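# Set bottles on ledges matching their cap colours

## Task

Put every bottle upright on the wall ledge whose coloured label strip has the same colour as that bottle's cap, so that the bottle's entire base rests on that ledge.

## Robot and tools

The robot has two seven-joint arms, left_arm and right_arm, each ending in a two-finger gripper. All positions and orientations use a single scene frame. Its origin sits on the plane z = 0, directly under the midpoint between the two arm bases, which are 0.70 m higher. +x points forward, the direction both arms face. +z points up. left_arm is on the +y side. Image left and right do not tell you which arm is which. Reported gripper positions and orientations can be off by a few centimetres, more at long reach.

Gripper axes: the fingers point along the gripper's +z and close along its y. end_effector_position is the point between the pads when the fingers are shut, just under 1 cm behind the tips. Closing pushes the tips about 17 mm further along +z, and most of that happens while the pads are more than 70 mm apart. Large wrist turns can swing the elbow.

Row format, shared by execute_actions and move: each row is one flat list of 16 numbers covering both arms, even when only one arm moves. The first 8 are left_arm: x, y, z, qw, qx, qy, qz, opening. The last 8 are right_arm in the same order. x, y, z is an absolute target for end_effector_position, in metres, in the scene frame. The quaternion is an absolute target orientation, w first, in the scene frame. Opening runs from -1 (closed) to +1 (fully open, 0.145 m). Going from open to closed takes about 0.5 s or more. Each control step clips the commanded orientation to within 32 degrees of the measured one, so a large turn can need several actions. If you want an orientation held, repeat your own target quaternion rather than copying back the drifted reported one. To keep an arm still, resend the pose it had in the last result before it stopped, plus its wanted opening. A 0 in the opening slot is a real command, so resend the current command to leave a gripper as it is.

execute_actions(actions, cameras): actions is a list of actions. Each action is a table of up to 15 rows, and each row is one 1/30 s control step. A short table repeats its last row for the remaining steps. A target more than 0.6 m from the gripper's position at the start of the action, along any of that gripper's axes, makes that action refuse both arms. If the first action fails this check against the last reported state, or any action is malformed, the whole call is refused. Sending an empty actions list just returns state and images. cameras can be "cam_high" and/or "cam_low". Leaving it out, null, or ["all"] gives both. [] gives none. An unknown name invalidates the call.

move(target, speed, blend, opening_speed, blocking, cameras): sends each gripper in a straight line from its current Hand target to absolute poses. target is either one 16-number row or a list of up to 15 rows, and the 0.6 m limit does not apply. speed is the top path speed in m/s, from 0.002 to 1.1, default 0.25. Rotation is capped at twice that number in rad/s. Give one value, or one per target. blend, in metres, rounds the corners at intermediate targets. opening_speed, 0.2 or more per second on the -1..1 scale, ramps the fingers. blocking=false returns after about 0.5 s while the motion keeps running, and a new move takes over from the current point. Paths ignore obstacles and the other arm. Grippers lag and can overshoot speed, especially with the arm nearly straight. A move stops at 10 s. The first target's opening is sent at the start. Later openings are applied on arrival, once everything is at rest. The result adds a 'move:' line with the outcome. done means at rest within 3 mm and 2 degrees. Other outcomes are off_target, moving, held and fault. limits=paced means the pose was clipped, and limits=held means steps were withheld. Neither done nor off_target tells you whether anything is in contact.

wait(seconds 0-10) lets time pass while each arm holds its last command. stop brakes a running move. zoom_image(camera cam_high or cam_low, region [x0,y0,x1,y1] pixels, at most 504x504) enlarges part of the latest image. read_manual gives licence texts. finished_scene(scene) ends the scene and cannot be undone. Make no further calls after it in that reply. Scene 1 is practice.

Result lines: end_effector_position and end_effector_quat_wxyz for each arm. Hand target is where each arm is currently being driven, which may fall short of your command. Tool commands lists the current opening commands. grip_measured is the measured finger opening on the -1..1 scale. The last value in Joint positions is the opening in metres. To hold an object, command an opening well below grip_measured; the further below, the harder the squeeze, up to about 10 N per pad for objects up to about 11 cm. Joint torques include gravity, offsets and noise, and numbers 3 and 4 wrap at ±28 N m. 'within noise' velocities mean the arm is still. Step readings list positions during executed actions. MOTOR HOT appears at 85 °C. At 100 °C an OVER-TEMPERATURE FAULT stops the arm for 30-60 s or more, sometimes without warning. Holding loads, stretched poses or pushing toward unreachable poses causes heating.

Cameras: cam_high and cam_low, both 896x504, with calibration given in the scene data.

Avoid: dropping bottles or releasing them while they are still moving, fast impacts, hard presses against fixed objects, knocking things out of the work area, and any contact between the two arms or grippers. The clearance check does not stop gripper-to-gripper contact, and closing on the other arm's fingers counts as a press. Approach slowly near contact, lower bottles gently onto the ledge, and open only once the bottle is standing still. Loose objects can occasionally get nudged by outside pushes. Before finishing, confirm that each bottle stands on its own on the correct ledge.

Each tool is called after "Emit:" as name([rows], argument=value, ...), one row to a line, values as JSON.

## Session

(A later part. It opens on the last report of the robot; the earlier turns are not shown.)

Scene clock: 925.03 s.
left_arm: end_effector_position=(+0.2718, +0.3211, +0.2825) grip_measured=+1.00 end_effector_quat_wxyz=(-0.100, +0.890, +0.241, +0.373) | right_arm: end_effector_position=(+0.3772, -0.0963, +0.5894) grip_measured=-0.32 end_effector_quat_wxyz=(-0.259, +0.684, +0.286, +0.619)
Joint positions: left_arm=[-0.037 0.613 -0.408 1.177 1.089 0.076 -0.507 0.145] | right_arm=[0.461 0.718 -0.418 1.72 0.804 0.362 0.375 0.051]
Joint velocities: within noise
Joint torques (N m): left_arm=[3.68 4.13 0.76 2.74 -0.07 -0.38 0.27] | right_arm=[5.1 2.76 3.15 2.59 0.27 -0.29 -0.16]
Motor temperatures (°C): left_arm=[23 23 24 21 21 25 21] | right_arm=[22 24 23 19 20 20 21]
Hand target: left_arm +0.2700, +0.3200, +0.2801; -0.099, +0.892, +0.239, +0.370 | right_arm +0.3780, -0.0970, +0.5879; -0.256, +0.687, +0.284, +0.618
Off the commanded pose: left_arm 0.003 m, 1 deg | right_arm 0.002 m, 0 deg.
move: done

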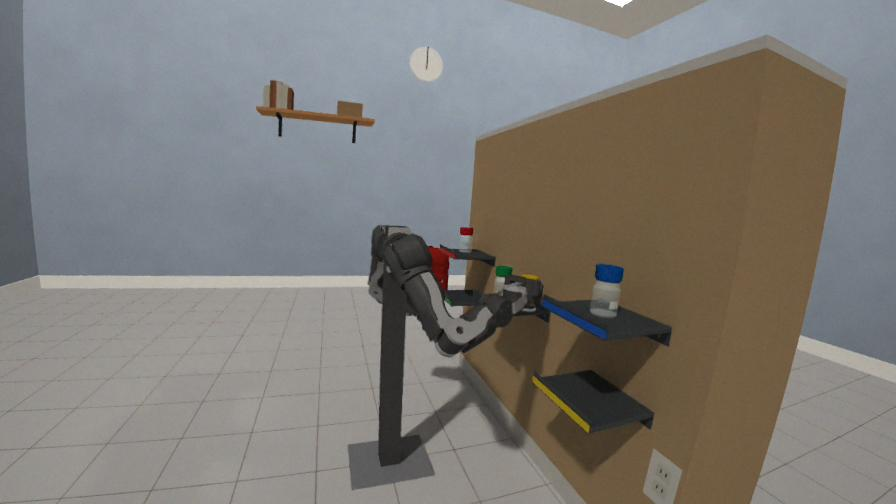

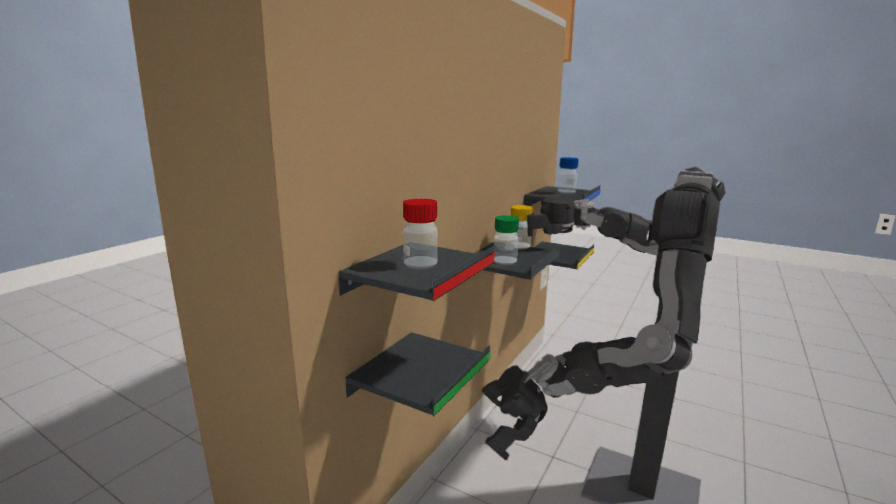

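Emit:
move([
  [0.27,0.32,0.28,-0.0991,0.8924,0.2391,0.3697,1,0.378,-0.097,0.588,-0.2561,0.6866,0.2844,0.6182,0.4],
  [0.27,0.32,0.28,-0.0991,0.8924,0.2391,0.3697,1,0.40,-0.073,0.588,-0.2561,0.6866,0.2844,0.6182,0.4],
], speed=0.05, opening_speed=1.2)

Emit:
zoom_image(camera="cam_low", region=[480, 160, 620, 290])

Emit:
zoom_image(camera="cam_high", region=[460, 220, 580, 340])

Scene clock: 946.50 s.
left_arm: end_effector_position=(+0.2718, +0.3211, +0.2825) grip_measured=+1.00 end_effector_quat_wxyz=(-0.100, +0.890, +0.241, +0.373) | right_arm: end_effector_position=(+0.3995, -0.0729, +0.5903) grip_measured=+0.40 end_effector_quat_wxyz=(-0.258, +0.683, +0.285, +0.621)
Joint positions: left_arm=[-0.037 0.613 -0.408 1.177 1.089 0.076 -0.507 0.145] | right_arm=[0.571 0.596 -0.485 1.617 0.74 0.384 0.357 0.105]
Joint velocities: within noise
Joint torques (N m): left_arm=[3.68 4.13 0.76 2.74 -0.07 -0.37 0.27] | right_arm=[5.84 1.91 2.55 2.61 0.27 -0.26 -0.1]
Motor temperatures (°C): left_arm=[23 23 23 21 21 25 21] | right_arm=[23 24 23 19 20 20 21]
Hand target: left_arm +0.2700, +0.3200, +0.2801; -0.099, +0.892, +0.239, +0.370 | right_arm +0.4000, -0.0730, +0.5881; -0.256, +0.686, +0.284, +0.618
Off the commanded pose: left_arm 0.003 m, 1 deg | right_arm 0.002 m, 1 deg.
move: done

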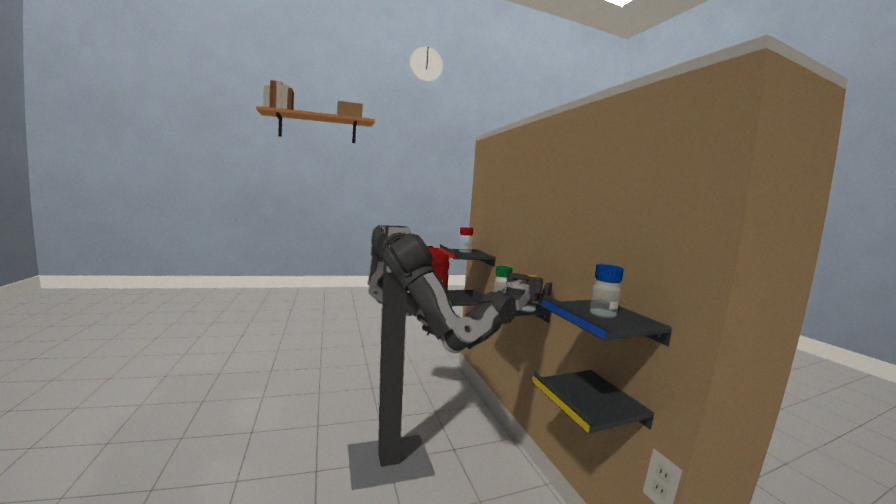

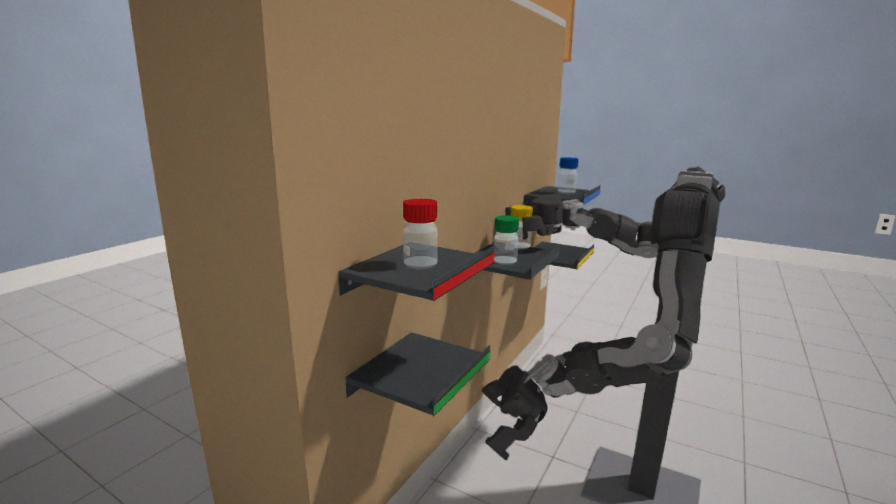

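Scaled by 3.600 from the camera's 896x504 image, which has a finer 1280x720 frame.

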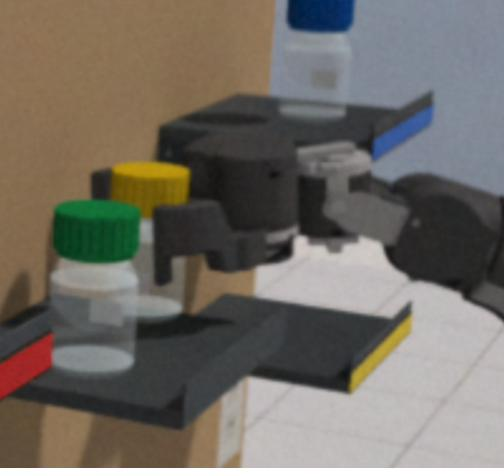

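Scaled by 4.200 from the camera's 896x504 image, which has a finer 1280x720 frame.

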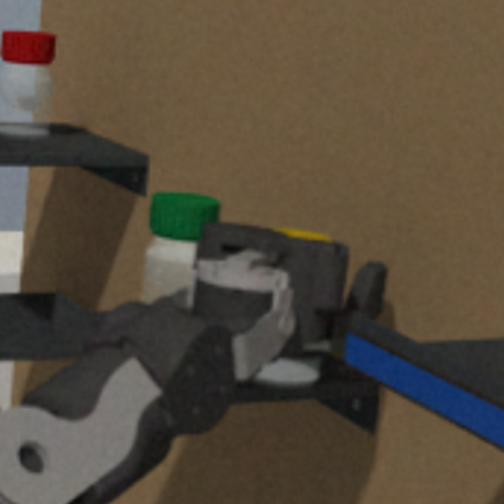

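Emit:
move([
  [0.27,0.32,0.28,-0.0991,0.8924,0.2391,0.3697,1,0.40,-0.073,0.588,-0.2561,0.6866,0.2844,0.6182,-1],
], speed=0.05, opening_speed=1.2)

Emit:
zoom_image(camera="cam_low", region=[480, 160, 620, 290])

Emit:
zoom_image(camera="cam_high", region=[460, 220, 580, 340])

Scene clock: 963.53 s.
left_arm: end_effector_position=(+0.2718, +0.3211, +0.2825) grip_measured=+1.00 end_effector_quat_wxyz=(-0.100, +0.890, +0.241, +0.373) | right_arm: end_effector_position=(+0.3997, -0.0731, +0.5900) grip_measured=-0.36 end_effector_quat_wxyz=(-0.257, +0.684, +0.285, +0.621)
Joint positions: left_arm=[-0.037 0.613 -0.408 1.177 1.089 0.076 -0.507 0.145] | right_arm=[0.571 0.596 -0.485 1.617 0.738 0.385 0.356 0.048]
Joint velocities: within noise
Joint torques (N m): left_arm=[3.68 4.13 0.77 2.76 -0.07 -0.37 0.26] | right_arm=[5.84 1.75 2.62 2.71 0.28 -0.29 -0.07]
Motor temperatures (°C): left_arm=[23 23 23 21 21 25 21] | right_arm=[23 24 23 20 20 20 21]
Hand target: left_arm +0.2700, +0.3200, +0.2801; -0.099, +0.892, +0.239, +0.370 | right_arm +0.4000, -0.0731, +0.5881; -0.256, +0.687, +0.284, +0.618
Off the commanded pose: left_arm 0.003 m, 1 deg | right_arm 0.002 m, 0 deg.
move: done

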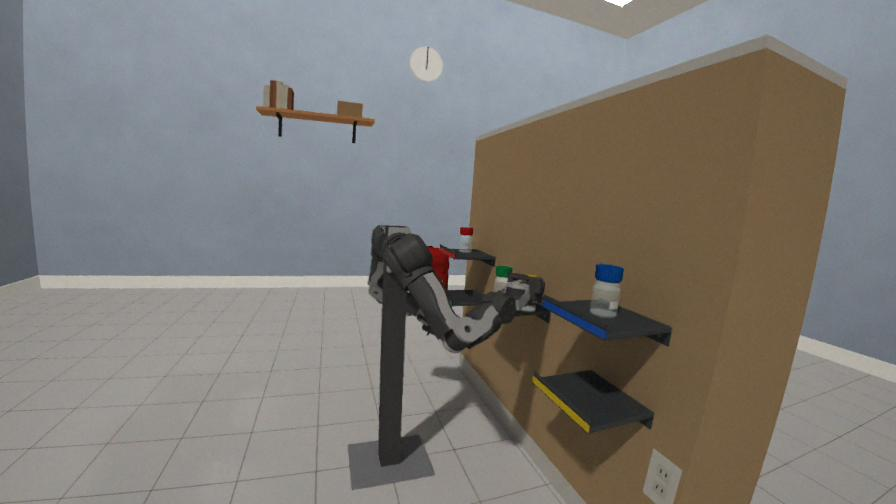

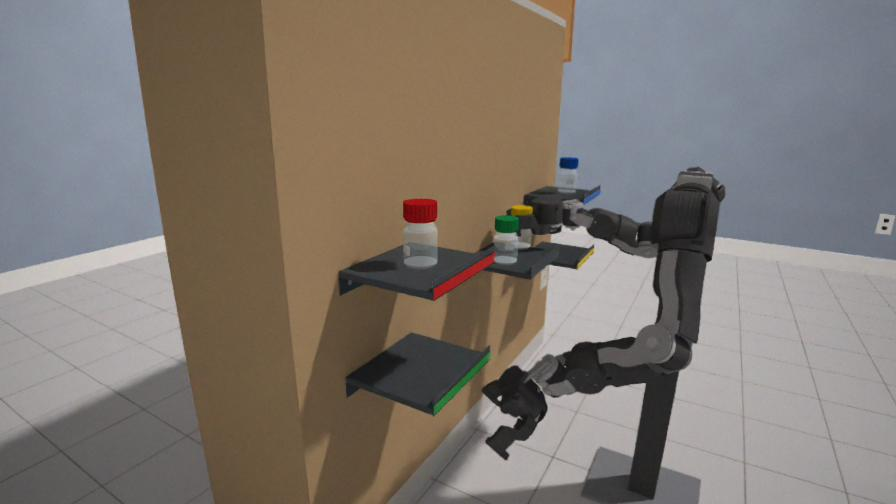

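Scaled by 3.600 from the camera's 896x504 image, which has a finer 1280x720 frame.

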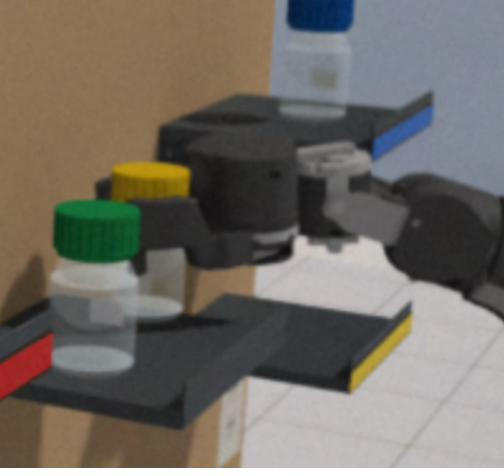

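Scaled by 4.200 from the camera's 896x504 image, which has a finer 1280x720 frame.

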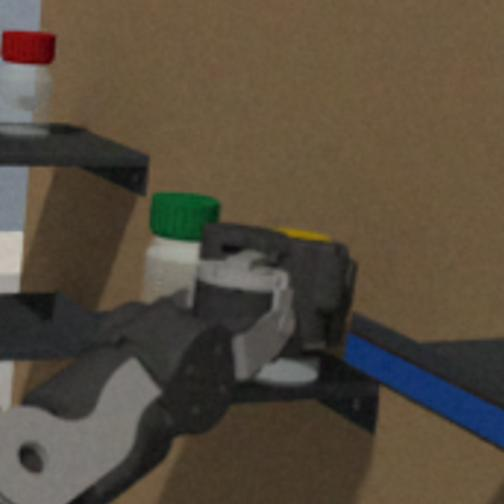

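Emit:
move([
  [0.27,0.32,0.28,-0.0991,0.8924,0.2391,0.3697,1,0.40,-0.073,0.655,-0.2561,0.6866,0.2844,0.6182,-1],
  [0.25,0.26,0.34,0,0.7826,0,0.6225,1,0.25,-0.21,0.64,-0.2561,0.6866,0.2844,0.6182,-1],
  [0.21,0.18,0.45,0.1081,0.7707,-0.1359,0.613,1,0.225,-0.3,0.54,0,0.7432,0,0.6691,-1],
], speed=0.2)

Emit:
zoom_image(camera="cam_high", region=[440, 250, 680, 440])

Scene clock: 984.33 s.
left_arm: end_effector_position=(+0.2100, +0.1793, +0.4503) grip_measured=+1.00 end_effector_quat_wxyz=(+0.111, +0.770, -0.136, +0.614) | right_arm: end_effector_position=(+0.2247, -0.2999, +0.5383) grip_measured=-0.38 end_effector_quat_wxyz=(-0.001, +0.747, -0.001, +0.665)
Joint positions: left_arm=[-0.688 1.108 -0.392 2.013 0.631 -0.463 -0.348 0.145] | right_arm=[-0.561 0.151 0.804 2.128 0.441 0.306 0.582 0.047]
Joint velocities: within noise
Joint torques (N m): left_arm=[0.44 3.94 1.37 4.23 -0.06 -0.5 -0.03] | right_arm=[0.36 2.73 1.77 3.71 0.52 -0.6 0.05]
Motor temperatures (°C): left_arm=[23 23 23 22 21 25 21] | right_arm=[23 24 23 20 20 20 21]
Hand target: left_arm +0.2101, +0.1801, +0.4500; +0.108, +0.771, -0.136, +0.613 | right_arm +0.2250, -0.3000, +0.5401; +0.000, +0.743, +0.000, +0.669
Off the commanded pose: left_arm 0.001 m, 0 deg | right_arm 0.002 m, 1 deg.
move: done

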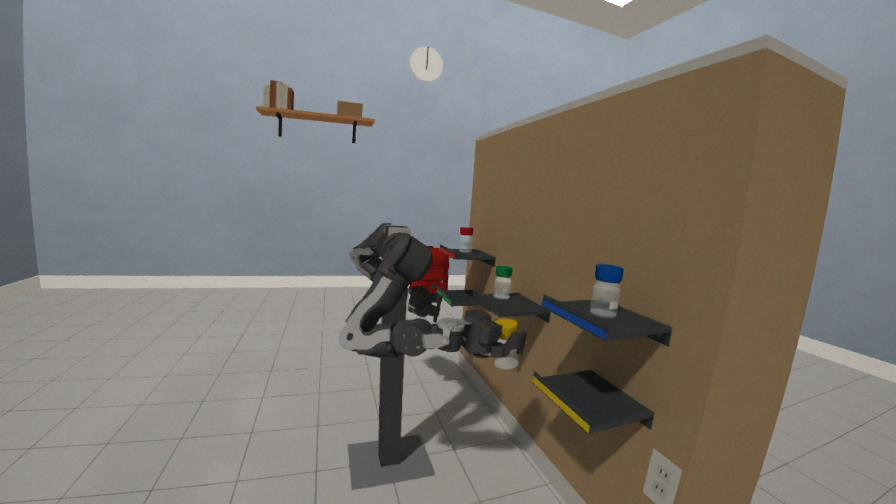

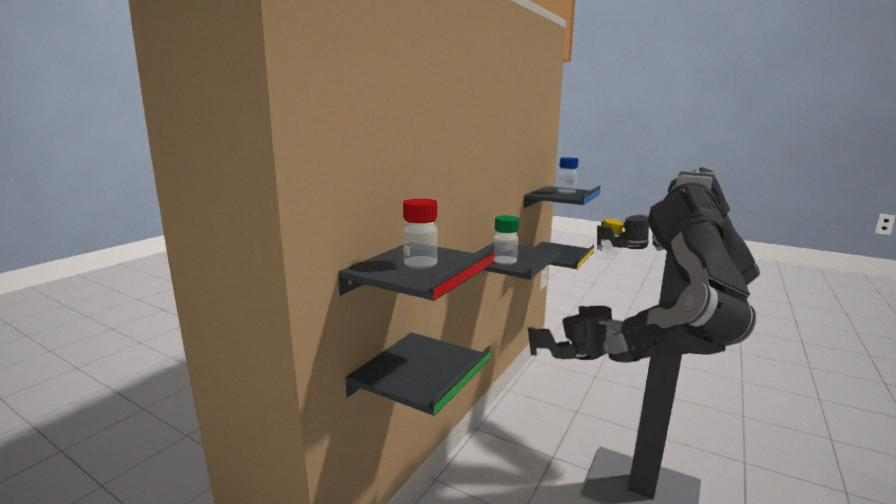

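Scaled by 2.100 from the camera's 896x504 image, which has a finer 1280x720 frame.

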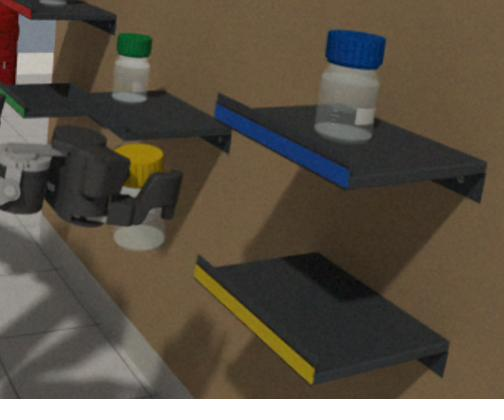

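Emit:
move([
  [0.23,0.12,0.55,0.2561,0.6866,-0.2844,0.6182,0.8,0.23,-0.41,0.515,0,0.7432,0,0.6691,-1],
  [0.24,0.08,0.67,0.2382,0.723,-0.2995,0.5751,0.8,0.385,-0.41,0.51,0,0.7432,0,0.6691,-1],
  [0.315,0.1,0.66,0.2561,0.6866,-0.2844,0.6182,0.8,0.387,-0.41,0.495,0,0.7432,0,0.6691,-1],
], speed=0.2)

Emit:
zoom_image(camera="cam_high", region=[460, 250, 680, 440])

Emit:
zoom_image(camera="cam_low", region=[470, 160, 620, 300])

Scene clock: 1001.17 s.
left_arm: end_effector_position=(+0.3152, +0.0995, +0.6610) grip_measured=+0.80 end_effector_quat_wxyz=(+0.255, +0.685, -0.285, +0.620) | right_arm: end_effector_position=(+0.3861, -0.4119, +0.4948) grip_measured=-0.39 end_effector_quat_wxyz=(+0.002, +0.745, -0.003, +0.667)
Joint positions: left_arm=[-1.065 1.852 0.897 2.136 1.586 -0.126 -0.014 0.132] | right_arm=[0.306 0.593 0.456 0.953 0.287 0.041 0.664 0.046]
Joint velocities: within noise
Joint torques (N m): left_arm=[4.71 1.7 3.21 0.12 0.14 -0.52 0.19] | right_arm=[5.1 6.18 0.65 3.66 0.52 -0.55 0.18]
Motor temperatures (°C): left_arm=[22 23 24 22 21 25 21] | right_arm=[22 24 23 20 20 21 21]
Hand target: left_arm +0.3150, +0.1000, +0.6600; +0.256, +0.687, -0.284, +0.618 | right_arm +0.3870, -0.4100, +0.4950; +0.000, +0.743, +0.000, +0.669
Off the commanded pose: left_arm 0.001 m, 0 deg | right_arm 0.002 m, 1 deg.
joint sent to its limit (left arm) — joint 5 (forearm roll), upper limit. The joint targets still meet the commanded pose.
move: done

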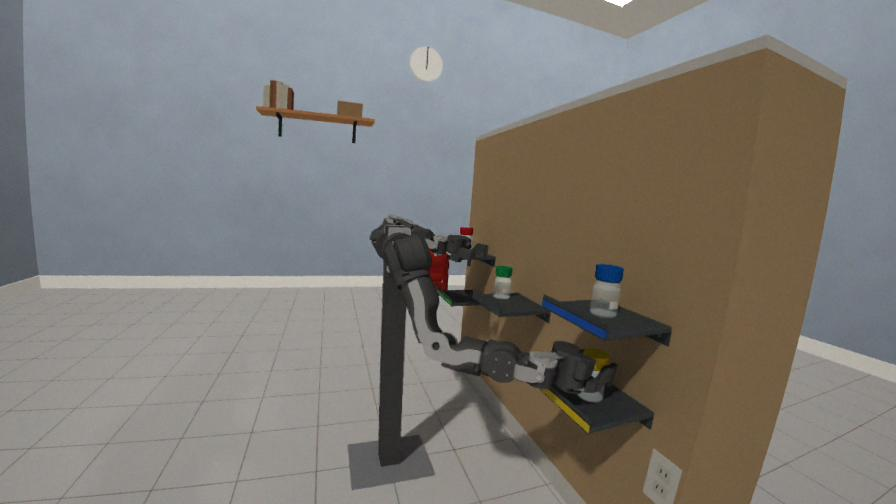

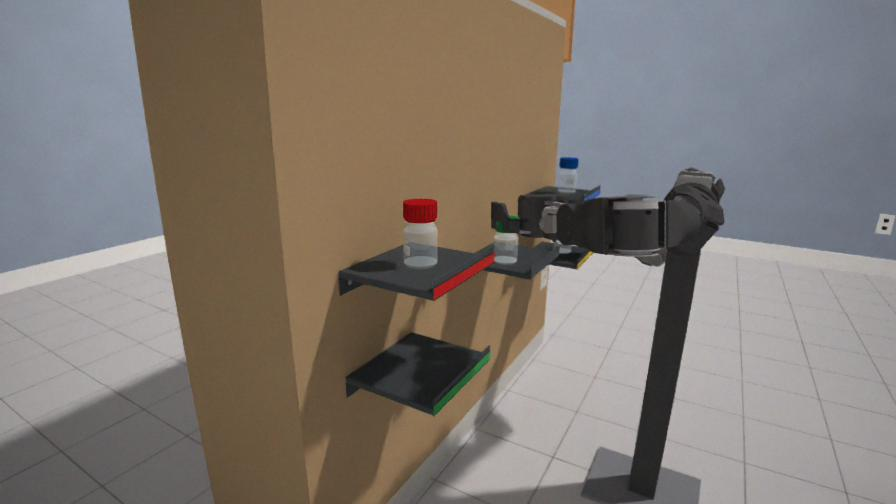

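Scaled by 2.291 from the camera's 896x504 image, which has a finer 1280x720 frame.

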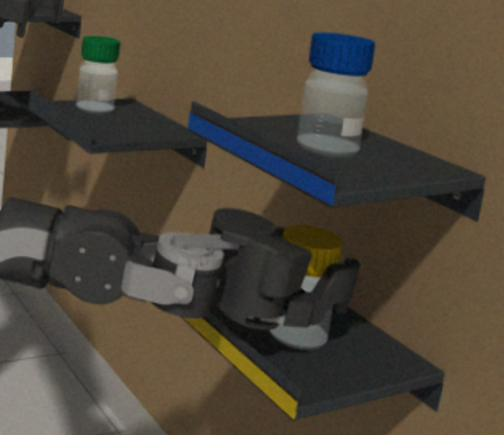

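Scaled by 3.360 from the camera's 896x504 image, which has a finer 1280x720 frame.

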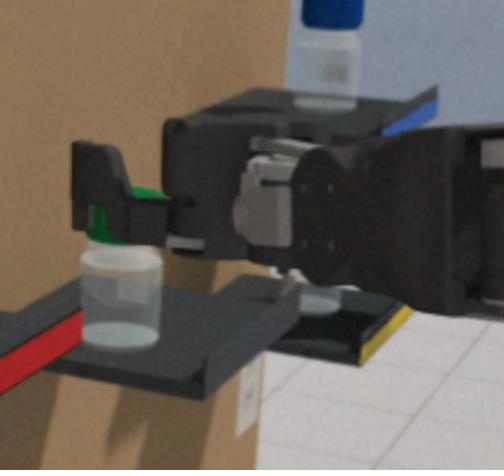

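Emit:
move([
  [0.21,0.18,0.45,0.1081,0.7707,-0.1359,0.613,0.8,0.387,-0.41,0.487,0,0.7432,0,0.6691,-1],
  [0.24,0.0,0.68,0.2382,0.723,-0.2995,0.5751,0.8,0.387,-0.41,0.487,0,0.7432,0,0.6691,-1],
], speed=0.25)

Emit:
zoom_image(camera="cam_high", region=[540, 310, 660, 440])

Scene clock: 1027.77 s.
left_arm: end_effector_position=(+0.2379, +0.0060, +0.6828) grip_measured=+0.80 end_effector_quat_wxyz=(+0.325, +0.633, -0.382, +0.590) | right_arm: end_effector_position=(+0.3878, -0.4112, +0.4939) grip_measured=-0.39 end_effector_quat_wxyz=(+0.001, +0.736, +0.000, +0.677)
Joint positions: left_arm=[-1.407 2.011 1.402 2.407 1.584 0.032 -0.221 0.132] | right_arm=[0.314 0.598 0.434 0.919 0.313 -0.012 0.664 0.046]
Joint velocities: within noise
Joint torques (N m): left_arm=[4.44 0.57 1.59 -0.16 0.09 -0.53 0.2] | right_arm=[3.65 6.21 -0.08 2.89 0.31 -0.13 -0.05]
Motor temperatures (°C): left_arm=[23 23 25 21 21 25 21] | right_arm=[23 25 22 20 20 21 21]
Hand target: left_arm +0.2376, +0.0060, +0.6804; +0.327, +0.636, -0.382, +0.586 | right_arm +0.3869, -0.4100, +0.4871; +0.000, +0.743, +0.000, +0.669
Off the commanded pose: left_arm 0.007 m, 17 deg | right_arm 0.007 m, 1 deg.
joint read past its limit (left arm) — joint 2 (shoulder roll), upper limit.
joint sent to its limit (left arm) — joint 1 (shoulder pitch), lower limit; joint 2 (shoulder roll), upper limit; joint 5 (forearm roll), upper limit. The joint targets are off in position and orientation.
move: off_target (left_arm, right_arm)

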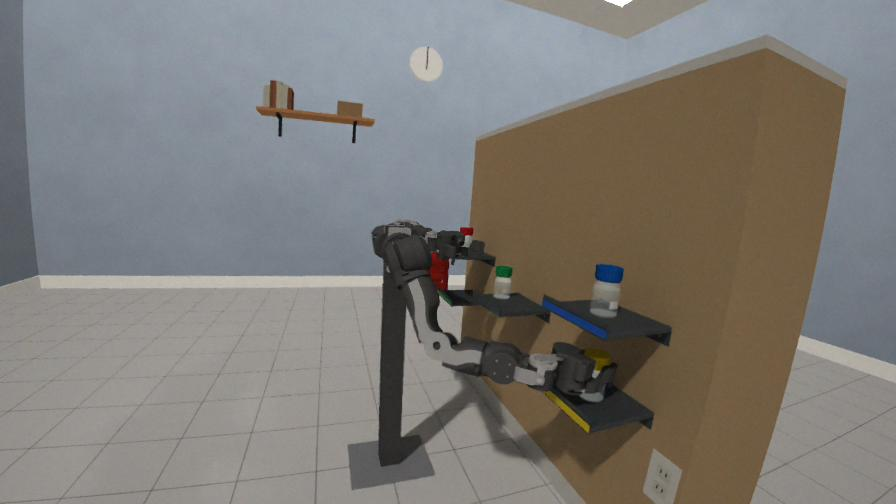

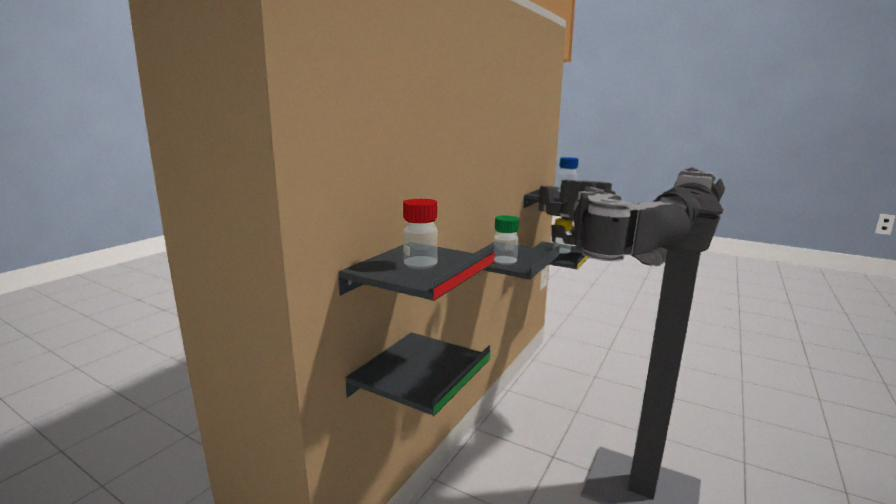

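Scaled by 3.877 from the camera's 896x504 image, which has a finer 1280x720 frame.

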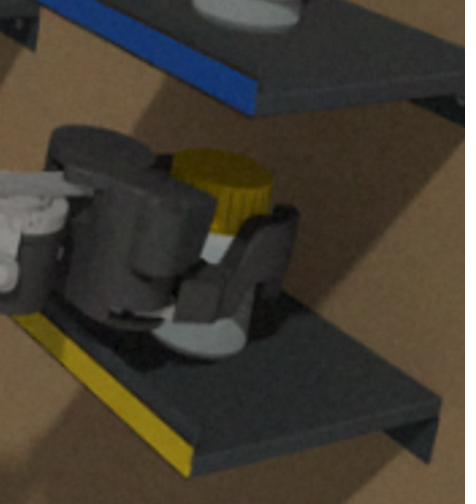

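Emit:
move([
  [0.15,0.35,0.5,-0.1,0.77,0.0,0.62,0.8,0.387,-0.41,0.493,0,0.7372,0,0.6757,-1],
  [0.0,0.51,0.32,-0.2706,0.6533,0.6533,0.2706,0.8,0.387,-0.41,0.493,0,0.7372,0,0.6757,-1],
  [0.27,0.32,0.28,-0.0991,0.8924,0.2391,0.3697,0.8,0.387,-0.41,0.493,0,0.7372,0,0.6757,-1],
], speed=0.4)

Emit:
move([
  [0.27,0.32,0.28,-0.0991,0.8924,0.2391,0.3697,0.8,0.387,-0.41,0.493,0,0.7372,0,0.6757,0.5],
  [0.21,0.18,0.45,0.1081,0.7707,-0.1359,0.613,0.8,0.245,-0.41,0.495,0,0.7372,0,0.6757,0.5],
  [0.24,0.0,0.68,0.2382,0.723,-0.2995,0.5751,0.8,0.235,-0.41,0.495,0,0.7372,0,0.6757,0.5],
], speed=0.25, opening_speed=1.5)

Emit:
zoom_image(camera="cam_high", region=[460, 250, 680, 440])

Scene clock: 1063.47 s.
left_arm: end_effector_position=(+0.2716, +0.3200, +0.2819) grip_measured=+0.80 end_effector_quat_wxyz=(-0.099, +0.890, +0.242, +0.373) | right_arm: end_effector_position=(+0.3873, -0.4107, +0.4944) grip_measured=-0.39 end_effector_quat_wxyz=(+0.001, +0.735, +0.000, +0.678)
Joint positions: left_arm=[-0.09 0.441 -0.115 1.177 0.809 0.222 -0.403 0.132] | right_arm=[0.309 0.598 0.434 0.925 0.317 -0.01 0.663 0.046]
Joint velocities: within noise
Joint torques (N m): left_arm=[3.65 4.18 0.49 3.3 -0.06 -0.45 0.27] | right_arm=[3.97 6.37 1.17 4.55 0.49 -0.15 -0.03]
Motor temperatures (°C): left_arm=[23 22 24 21 21 25 21] | right_arm=[22 25 22 20 20 20 21]
Hand target: left_arm +0.2700, +0.3199, +0.2800; -0.099, +0.892, +0.239, +0.370 | right_arm +0.3870, -0.4100, +0.4929; +0.000, +0.737, +0.000, +0.676
Off the commanded pose: left_arm 0.003 m, 0 deg | right_arm 0.002 m, 0 deg.
move: done

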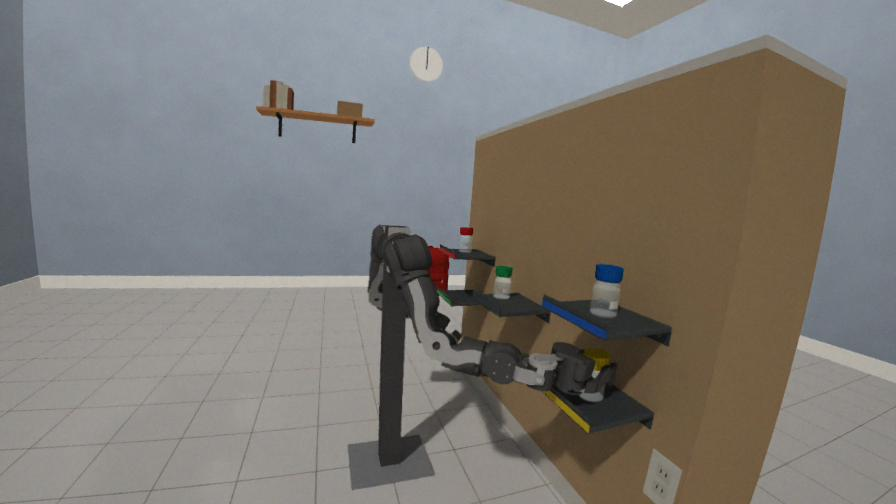

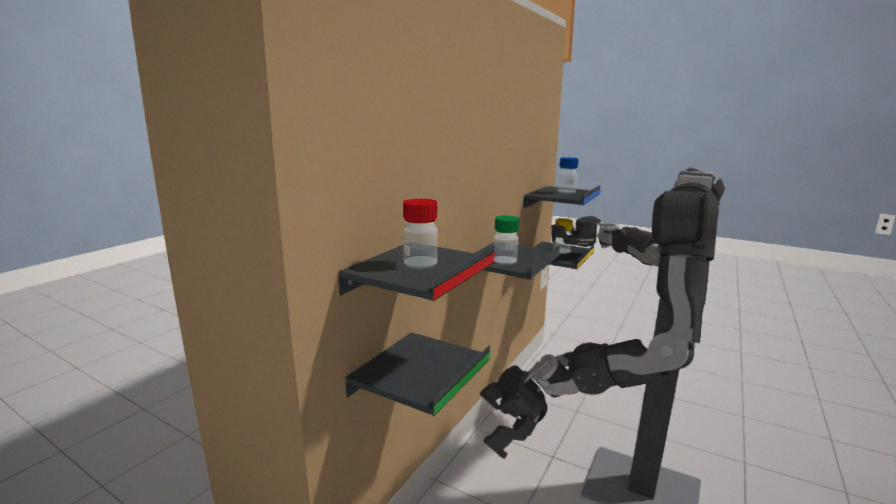

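Scene clock: 1068.63 s.
left_arm: end_effector_position=(+0.2405, +0.0001, +0.6813) grip_measured=+0.80 end_effector_quat_wxyz=(+0.293, +0.685, -0.357, +0.563) | right_arm: end_effector_position=(+0.2353, -0.4100, +0.4933) grip_measured=+0.50 end_effector_quat_wxyz=(-0.001, +0.739, -0.002, +0.674)
Joint positions: left_arm=[0.832 0.765 -0.647 2.432 1.584 0.78 -0.503 0.132] | right_arm=[-0.447 0.51 0.816 1.451 0.604 0 0.76 0.112]
Joint velocities: within noise
Joint torques (N m): left_arm=[5.05 0.73 1.51 0.64 0.01 -0.5 -0.05] | right_arm=[0.15 5.89 3.44 4.01 0.62 -0.38 0.1]
Motor temperatures (°C): left_arm=[23 22 24 21 21 25 21] | right_arm=[22 25 22 20 20 20 21]
Hand target: left_arm +0.2407, -0.0001, +0.6799; +0.293, +0.687, -0.357, +0.561 | right_arm +0.2350, -0.4099, +0.4950; +0.000, +0.737, +0.000, +0.676
Off the commanded pose: left_arm 0.001 m, 10 deg | right_arm 0.002 m, 0 deg.
joint read past its limit (left arm) — joint 4 (elbow), upper limit, where the elbow is as bent as it goes.
joint sent to its limit (left arm) — joint 4 (elbow), upper limit, where the elbow is as bent as it goes; joint 5 (forearm roll), upper limit; joint 6 (wrist pitch), upper limit. The joint targets are off in orientation, not in position.
move: off_target (left_arm)

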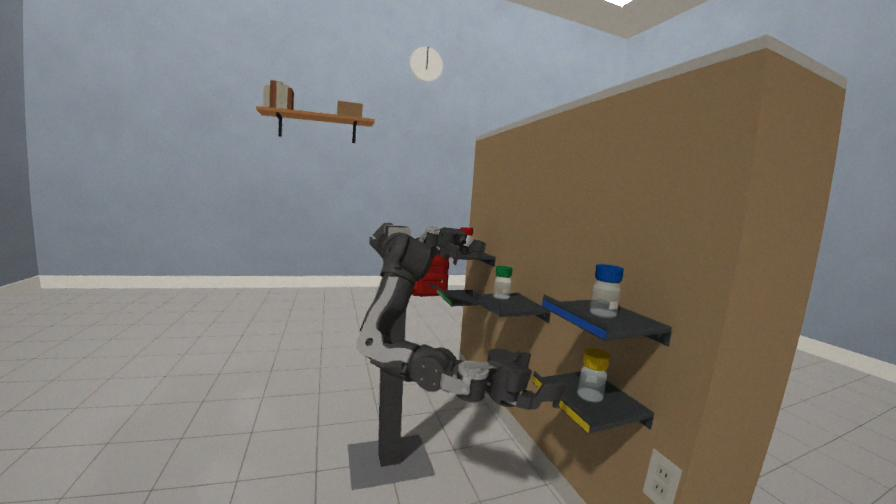

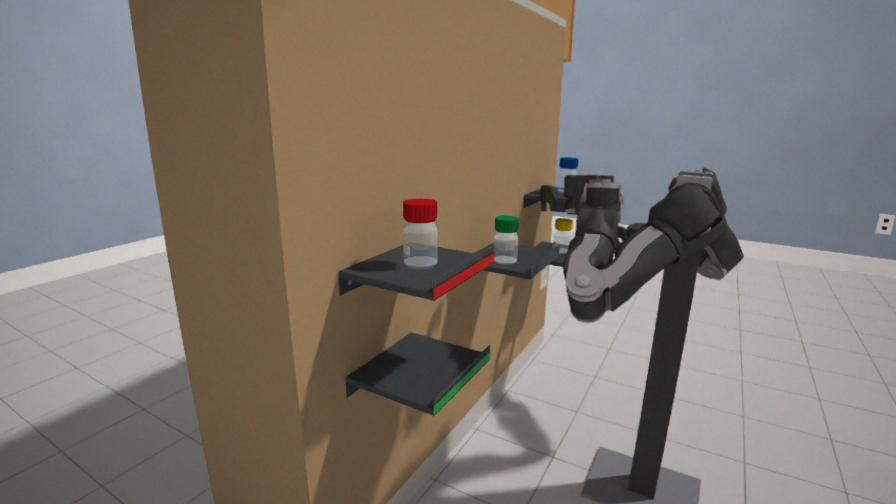

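Scaled by 2.291 from the camera's 896x504 image, which has a finer 1280x720 frame.

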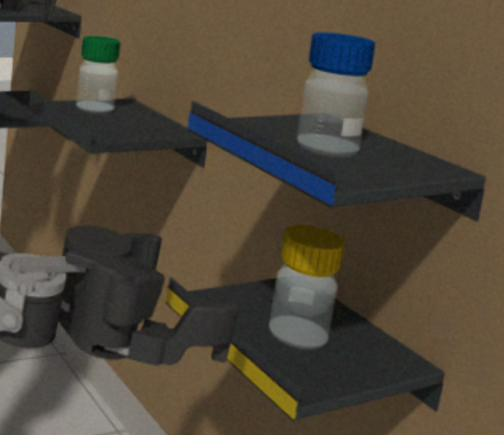

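Emit:
move([
  [0.31,0.1,0.66,0.2561,0.6866,-0.2844,0.6182,0.8,0.2,-0.41,0.495,0,0.7372,0,0.6757,0.5],
  [0.31,0.105,0.588,0.2561,0.6866,-0.2844,0.6182,0.8,0.2,-0.41,0.495,0,0.7372,0,0.6757,0.5],
  [0.36,0.058,0.588,0.2561,0.6866,-0.2844,0.6182,0.8,0.2,-0.41,0.495,0,0.7372,0,0.6757,0.5],
], speed=0.15)

Emit:
zoom_image(camera="cam_high", region=[440, 220, 580, 340])

Emit:
zoom_image(camera="cam_low", region=[440, 170, 600, 310])

Scene clock: 1084.50 s.
left_arm: end_effector_position=(+0.3592, +0.0569, +0.5915) grip_measured=+0.80 end_effector_quat_wxyz=(+0.259, +0.682, -0.286, +0.621) | right_arm: end_effector_position=(+0.2001, -0.4105, +0.4936) grip_measured=+0.50 end_effector_quat_wxyz=(+0.000, +0.739, -0.002, +0.674)
Joint positions: left_arm=[0.567 0.789 -0.701 1.854 0.949 0.284 0.091 0.132] | right_arm=[-0.584 0.467 0.894 1.492 0.667 -0.046 0.815 0.112]
Joint velocities: within noise
Joint torques (N m): left_arm=[6.5 2.28 2.09 2.41 0.15 -0.51 -0.03] | right_arm=[-0.59 5.45 3.4 3.73 0.63 -0.37 0.14]
Motor temperatures (°C): left_arm=[23 22 24 21 21 25 21] | right_arm=[22 25 23 21 20 20 21]
Hand target: left_arm +0.3599, +0.0580, +0.5881; +0.256, +0.686, -0.285, +0.618 | right_arm +0.2000, -0.4100, +0.4950; +0.000, +0.737, +0.000, +0.676
Off the commanded pose: left_arm 0.004 m, 1 deg | right_arm 0.002 m, 0 deg.
move: off_target (left_arm)

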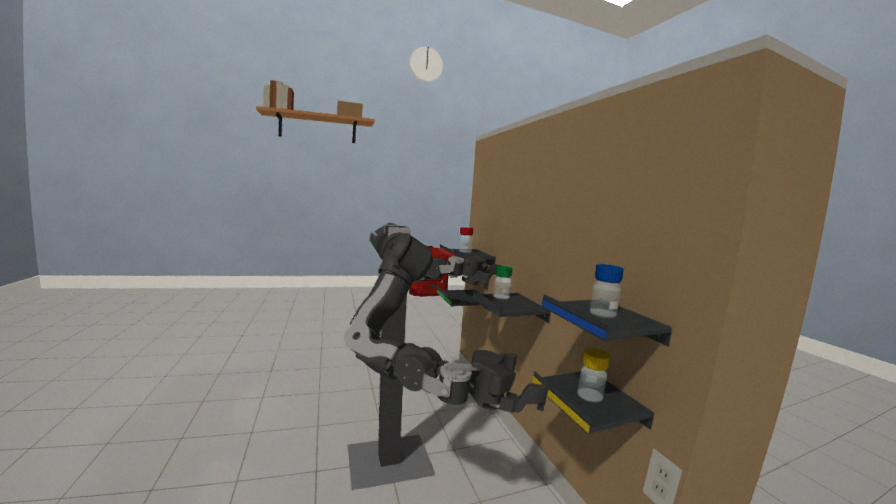

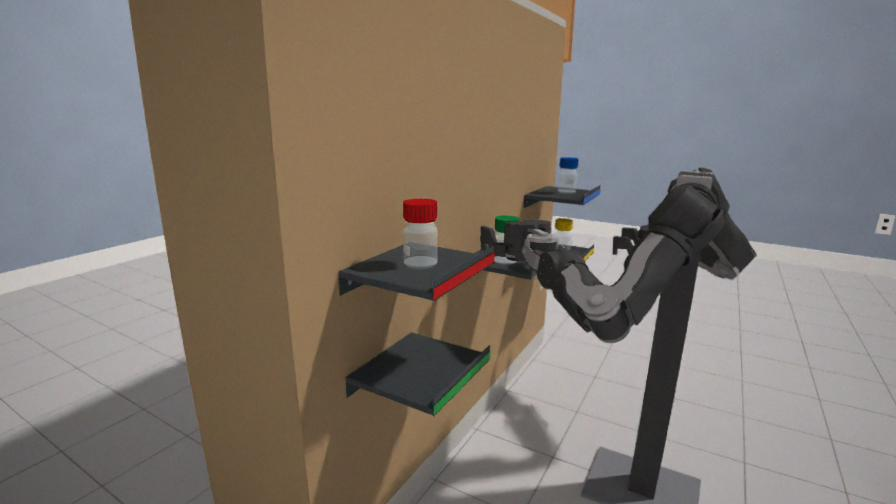

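Scaled by 3.600 from the camera's 896x504 image, which has a finer 1280x720 frame.

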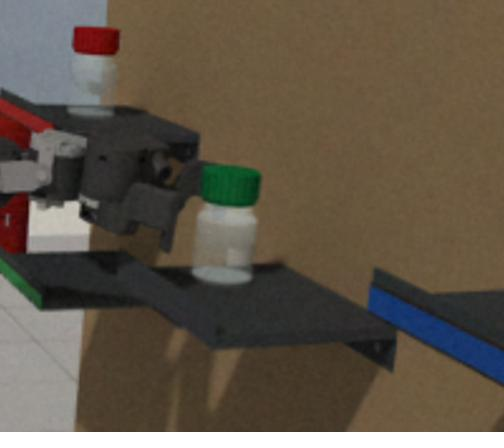

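Scaled by 3.150 from the camera's 896x504 image, which has a finer 1280x720 frame.

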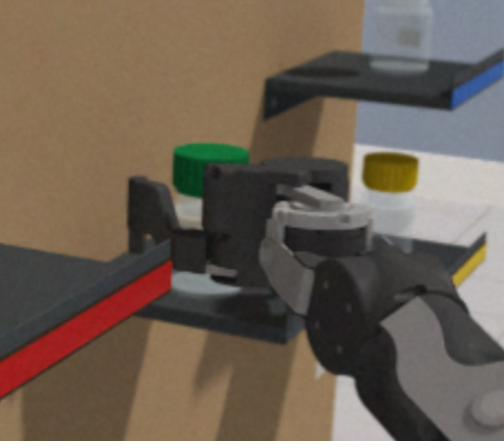

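Emit:
move([
  [0.399,0.018,0.588,0.2561,0.6866,-0.2844,0.6182,0.8,0.2,-0.41,0.495,0,0.7372,0,0.6757,0.5],
], speed=0.07)

Emit:
zoom_image(camera="cam_high", region=[440, 220, 580, 340])

Emit:
zoom_image(camera="cam_low", region=[440, 170, 600, 310])

Scene clock: 1098.97 s.
left_arm: end_effector_position=(+0.3985, +0.0174, +0.5913) grip_measured=+0.80 end_effector_quat_wxyz=(+0.259, +0.683, -0.284, +0.622) | right_arm: end_effector_position=(+0.2001, -0.4105, +0.4936) grip_measured=+0.50 end_effector_quat_wxyz=(+0.000, +0.739, -0.002, +0.674)
Joint positions: left_arm=[0.728 0.555 -0.787 1.633 0.87 0.326 0.082 0.132] | right_arm=[-0.584 0.467 0.894 1.492 0.667 -0.046 0.815 0.112]
Joint velocities: within noise
Joint torques (N m): left_arm=[8.37 1.07 1.96 2.74 0.13 -0.51 0.05] | right_arm=[-0.62 5.37 3.43 3.69 0.62 -0.35 0.13]
Motor temperatures (°C): left_arm=[24 22 24 21 21 25 21] | right_arm=[21 25 23 21 20 20 21]
Hand target: left_arm +0.3990, +0.0180, +0.5881; +0.256, +0.686, -0.284, +0.618 | right_arm +0.2000, -0.4100, +0.4950; +0.000, +0.737, +0.000, +0.676
Off the commanded pose: left_arm 0.003 m, 1 deg | right_arm 0.002 m, 0 deg.
move: done

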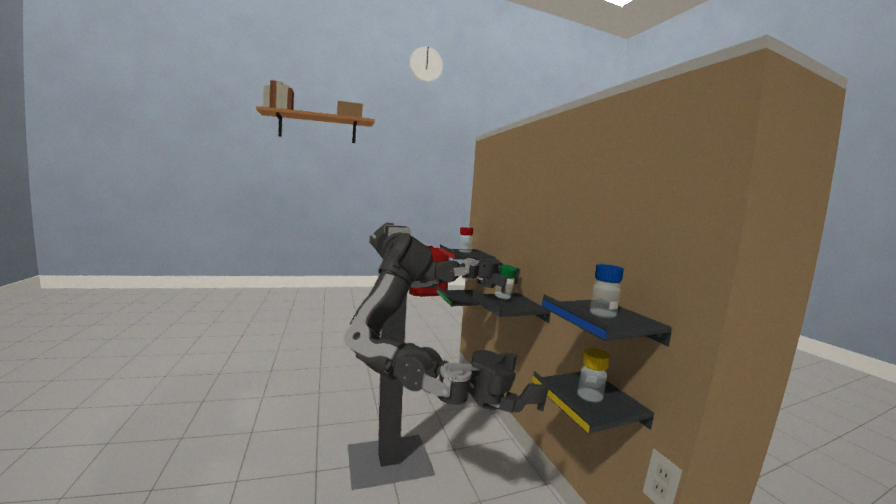

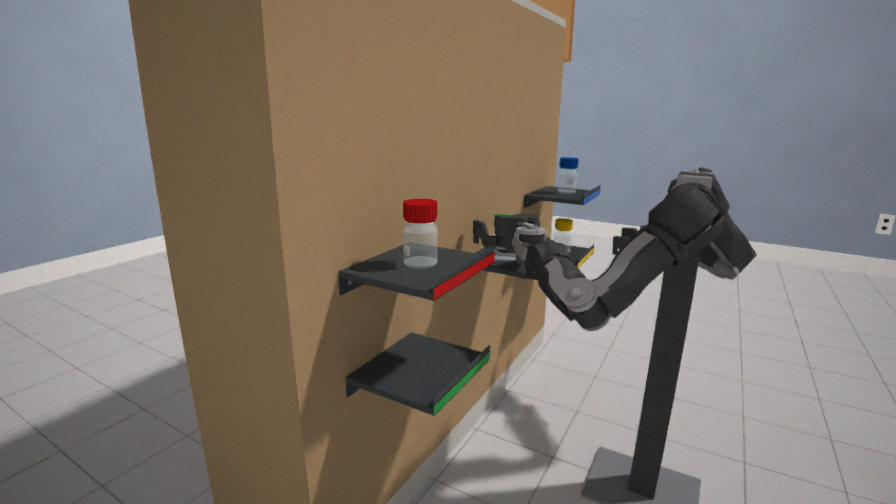

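Scaled by 3.600 from the camera's 896x504 image, which has a finer 1280x720 frame.

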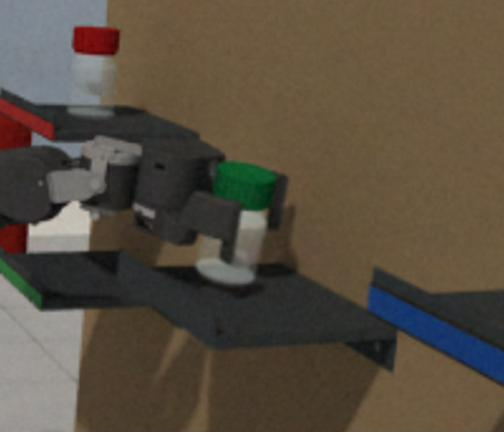

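Scaled by 3.150 from the camera's 896x504 image, which has a finer 1280x720 frame.

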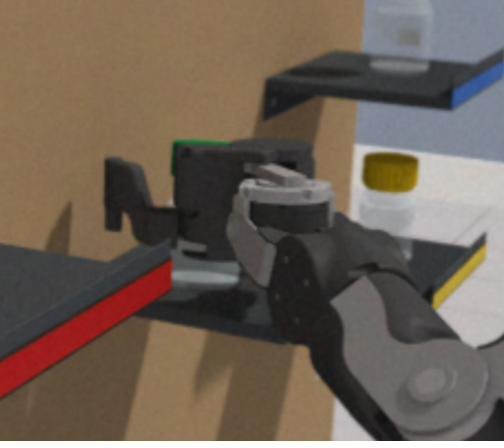

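Emit:
move([
  [0.389,0.028,0.588,0.2561,0.6866,-0.2844,0.6182,0.8,0.2,-0.41,0.495,0,0.7372,0,0.6757,0.5],
], speed=0.03)

Emit:
zoom_image(camera="cam_high", region=[440, 220, 580, 340])

Scene clock: 1105.87 s.
left_arm: end_effector_position=(+0.3893, +0.0277, +0.5884) grip_measured=+0.80 end_effector_quat_wxyz=(+0.256, +0.686, -0.286, +0.618) | right_arm: end_effector_position=(+0.2001, -0.4105, +0.4936) grip_measured=+0.50 end_effector_quat_wxyz=(+0.000, +0.739, -0.002, +0.674)
Joint positions: left_arm=[0.696 0.615 -0.78 1.688 0.89 0.324 0.079 0.132] | right_arm=[-0.584 0.467 0.894 1.492 0.667 -0.046 0.815 0.112]
Joint velocities: within noise
Joint torques (N m): left_arm=[7.27 1.31 2.91 4 0.23 -0.7 -0.01] | right_arm=[-0.59 5.53 3.45 3.69 0.63 -0.35 0.15]
Motor temperatures (°C): left_arm=[25 22 24 21 21 25 21] | right_arm=[21 25 23 21 20 20 21]
Hand target: left_arm +0.3890, +0.0280, +0.5880; +0.256, +0.687, -0.284, +0.618 | right_arm +0.2000, -0.4100, +0.4950; +0.000, +0.737, +0.000, +0.676
Off the commanded pose: left_arm 0.001 m, 0 deg | right_arm 0.002 m, 0 deg.
move: done

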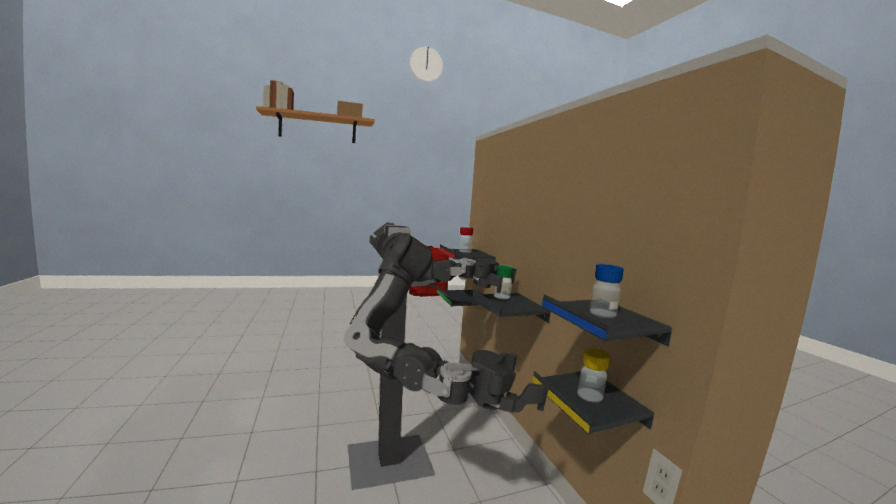

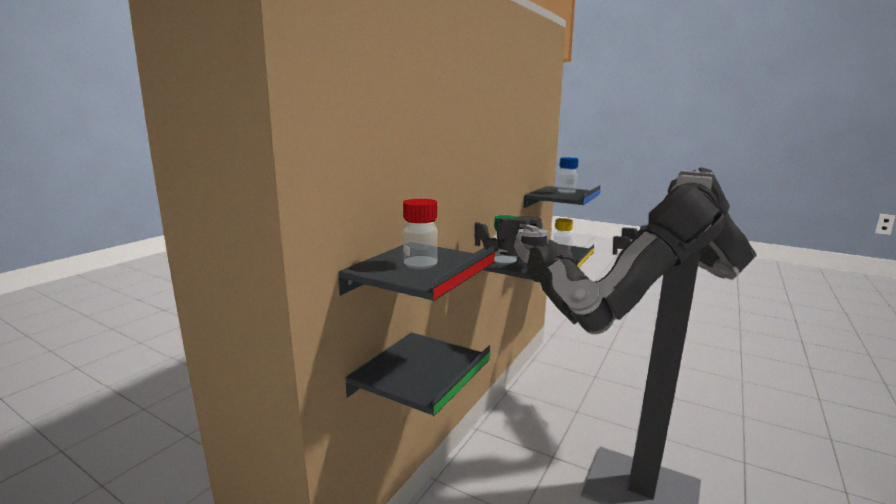

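Scaled by 3.600 from the camera's 896x504 image, which has a finer 1280x720 frame.

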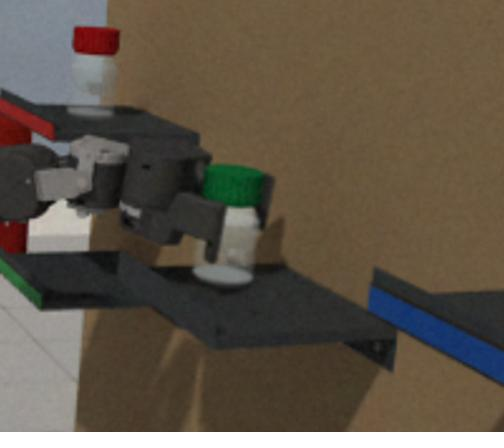

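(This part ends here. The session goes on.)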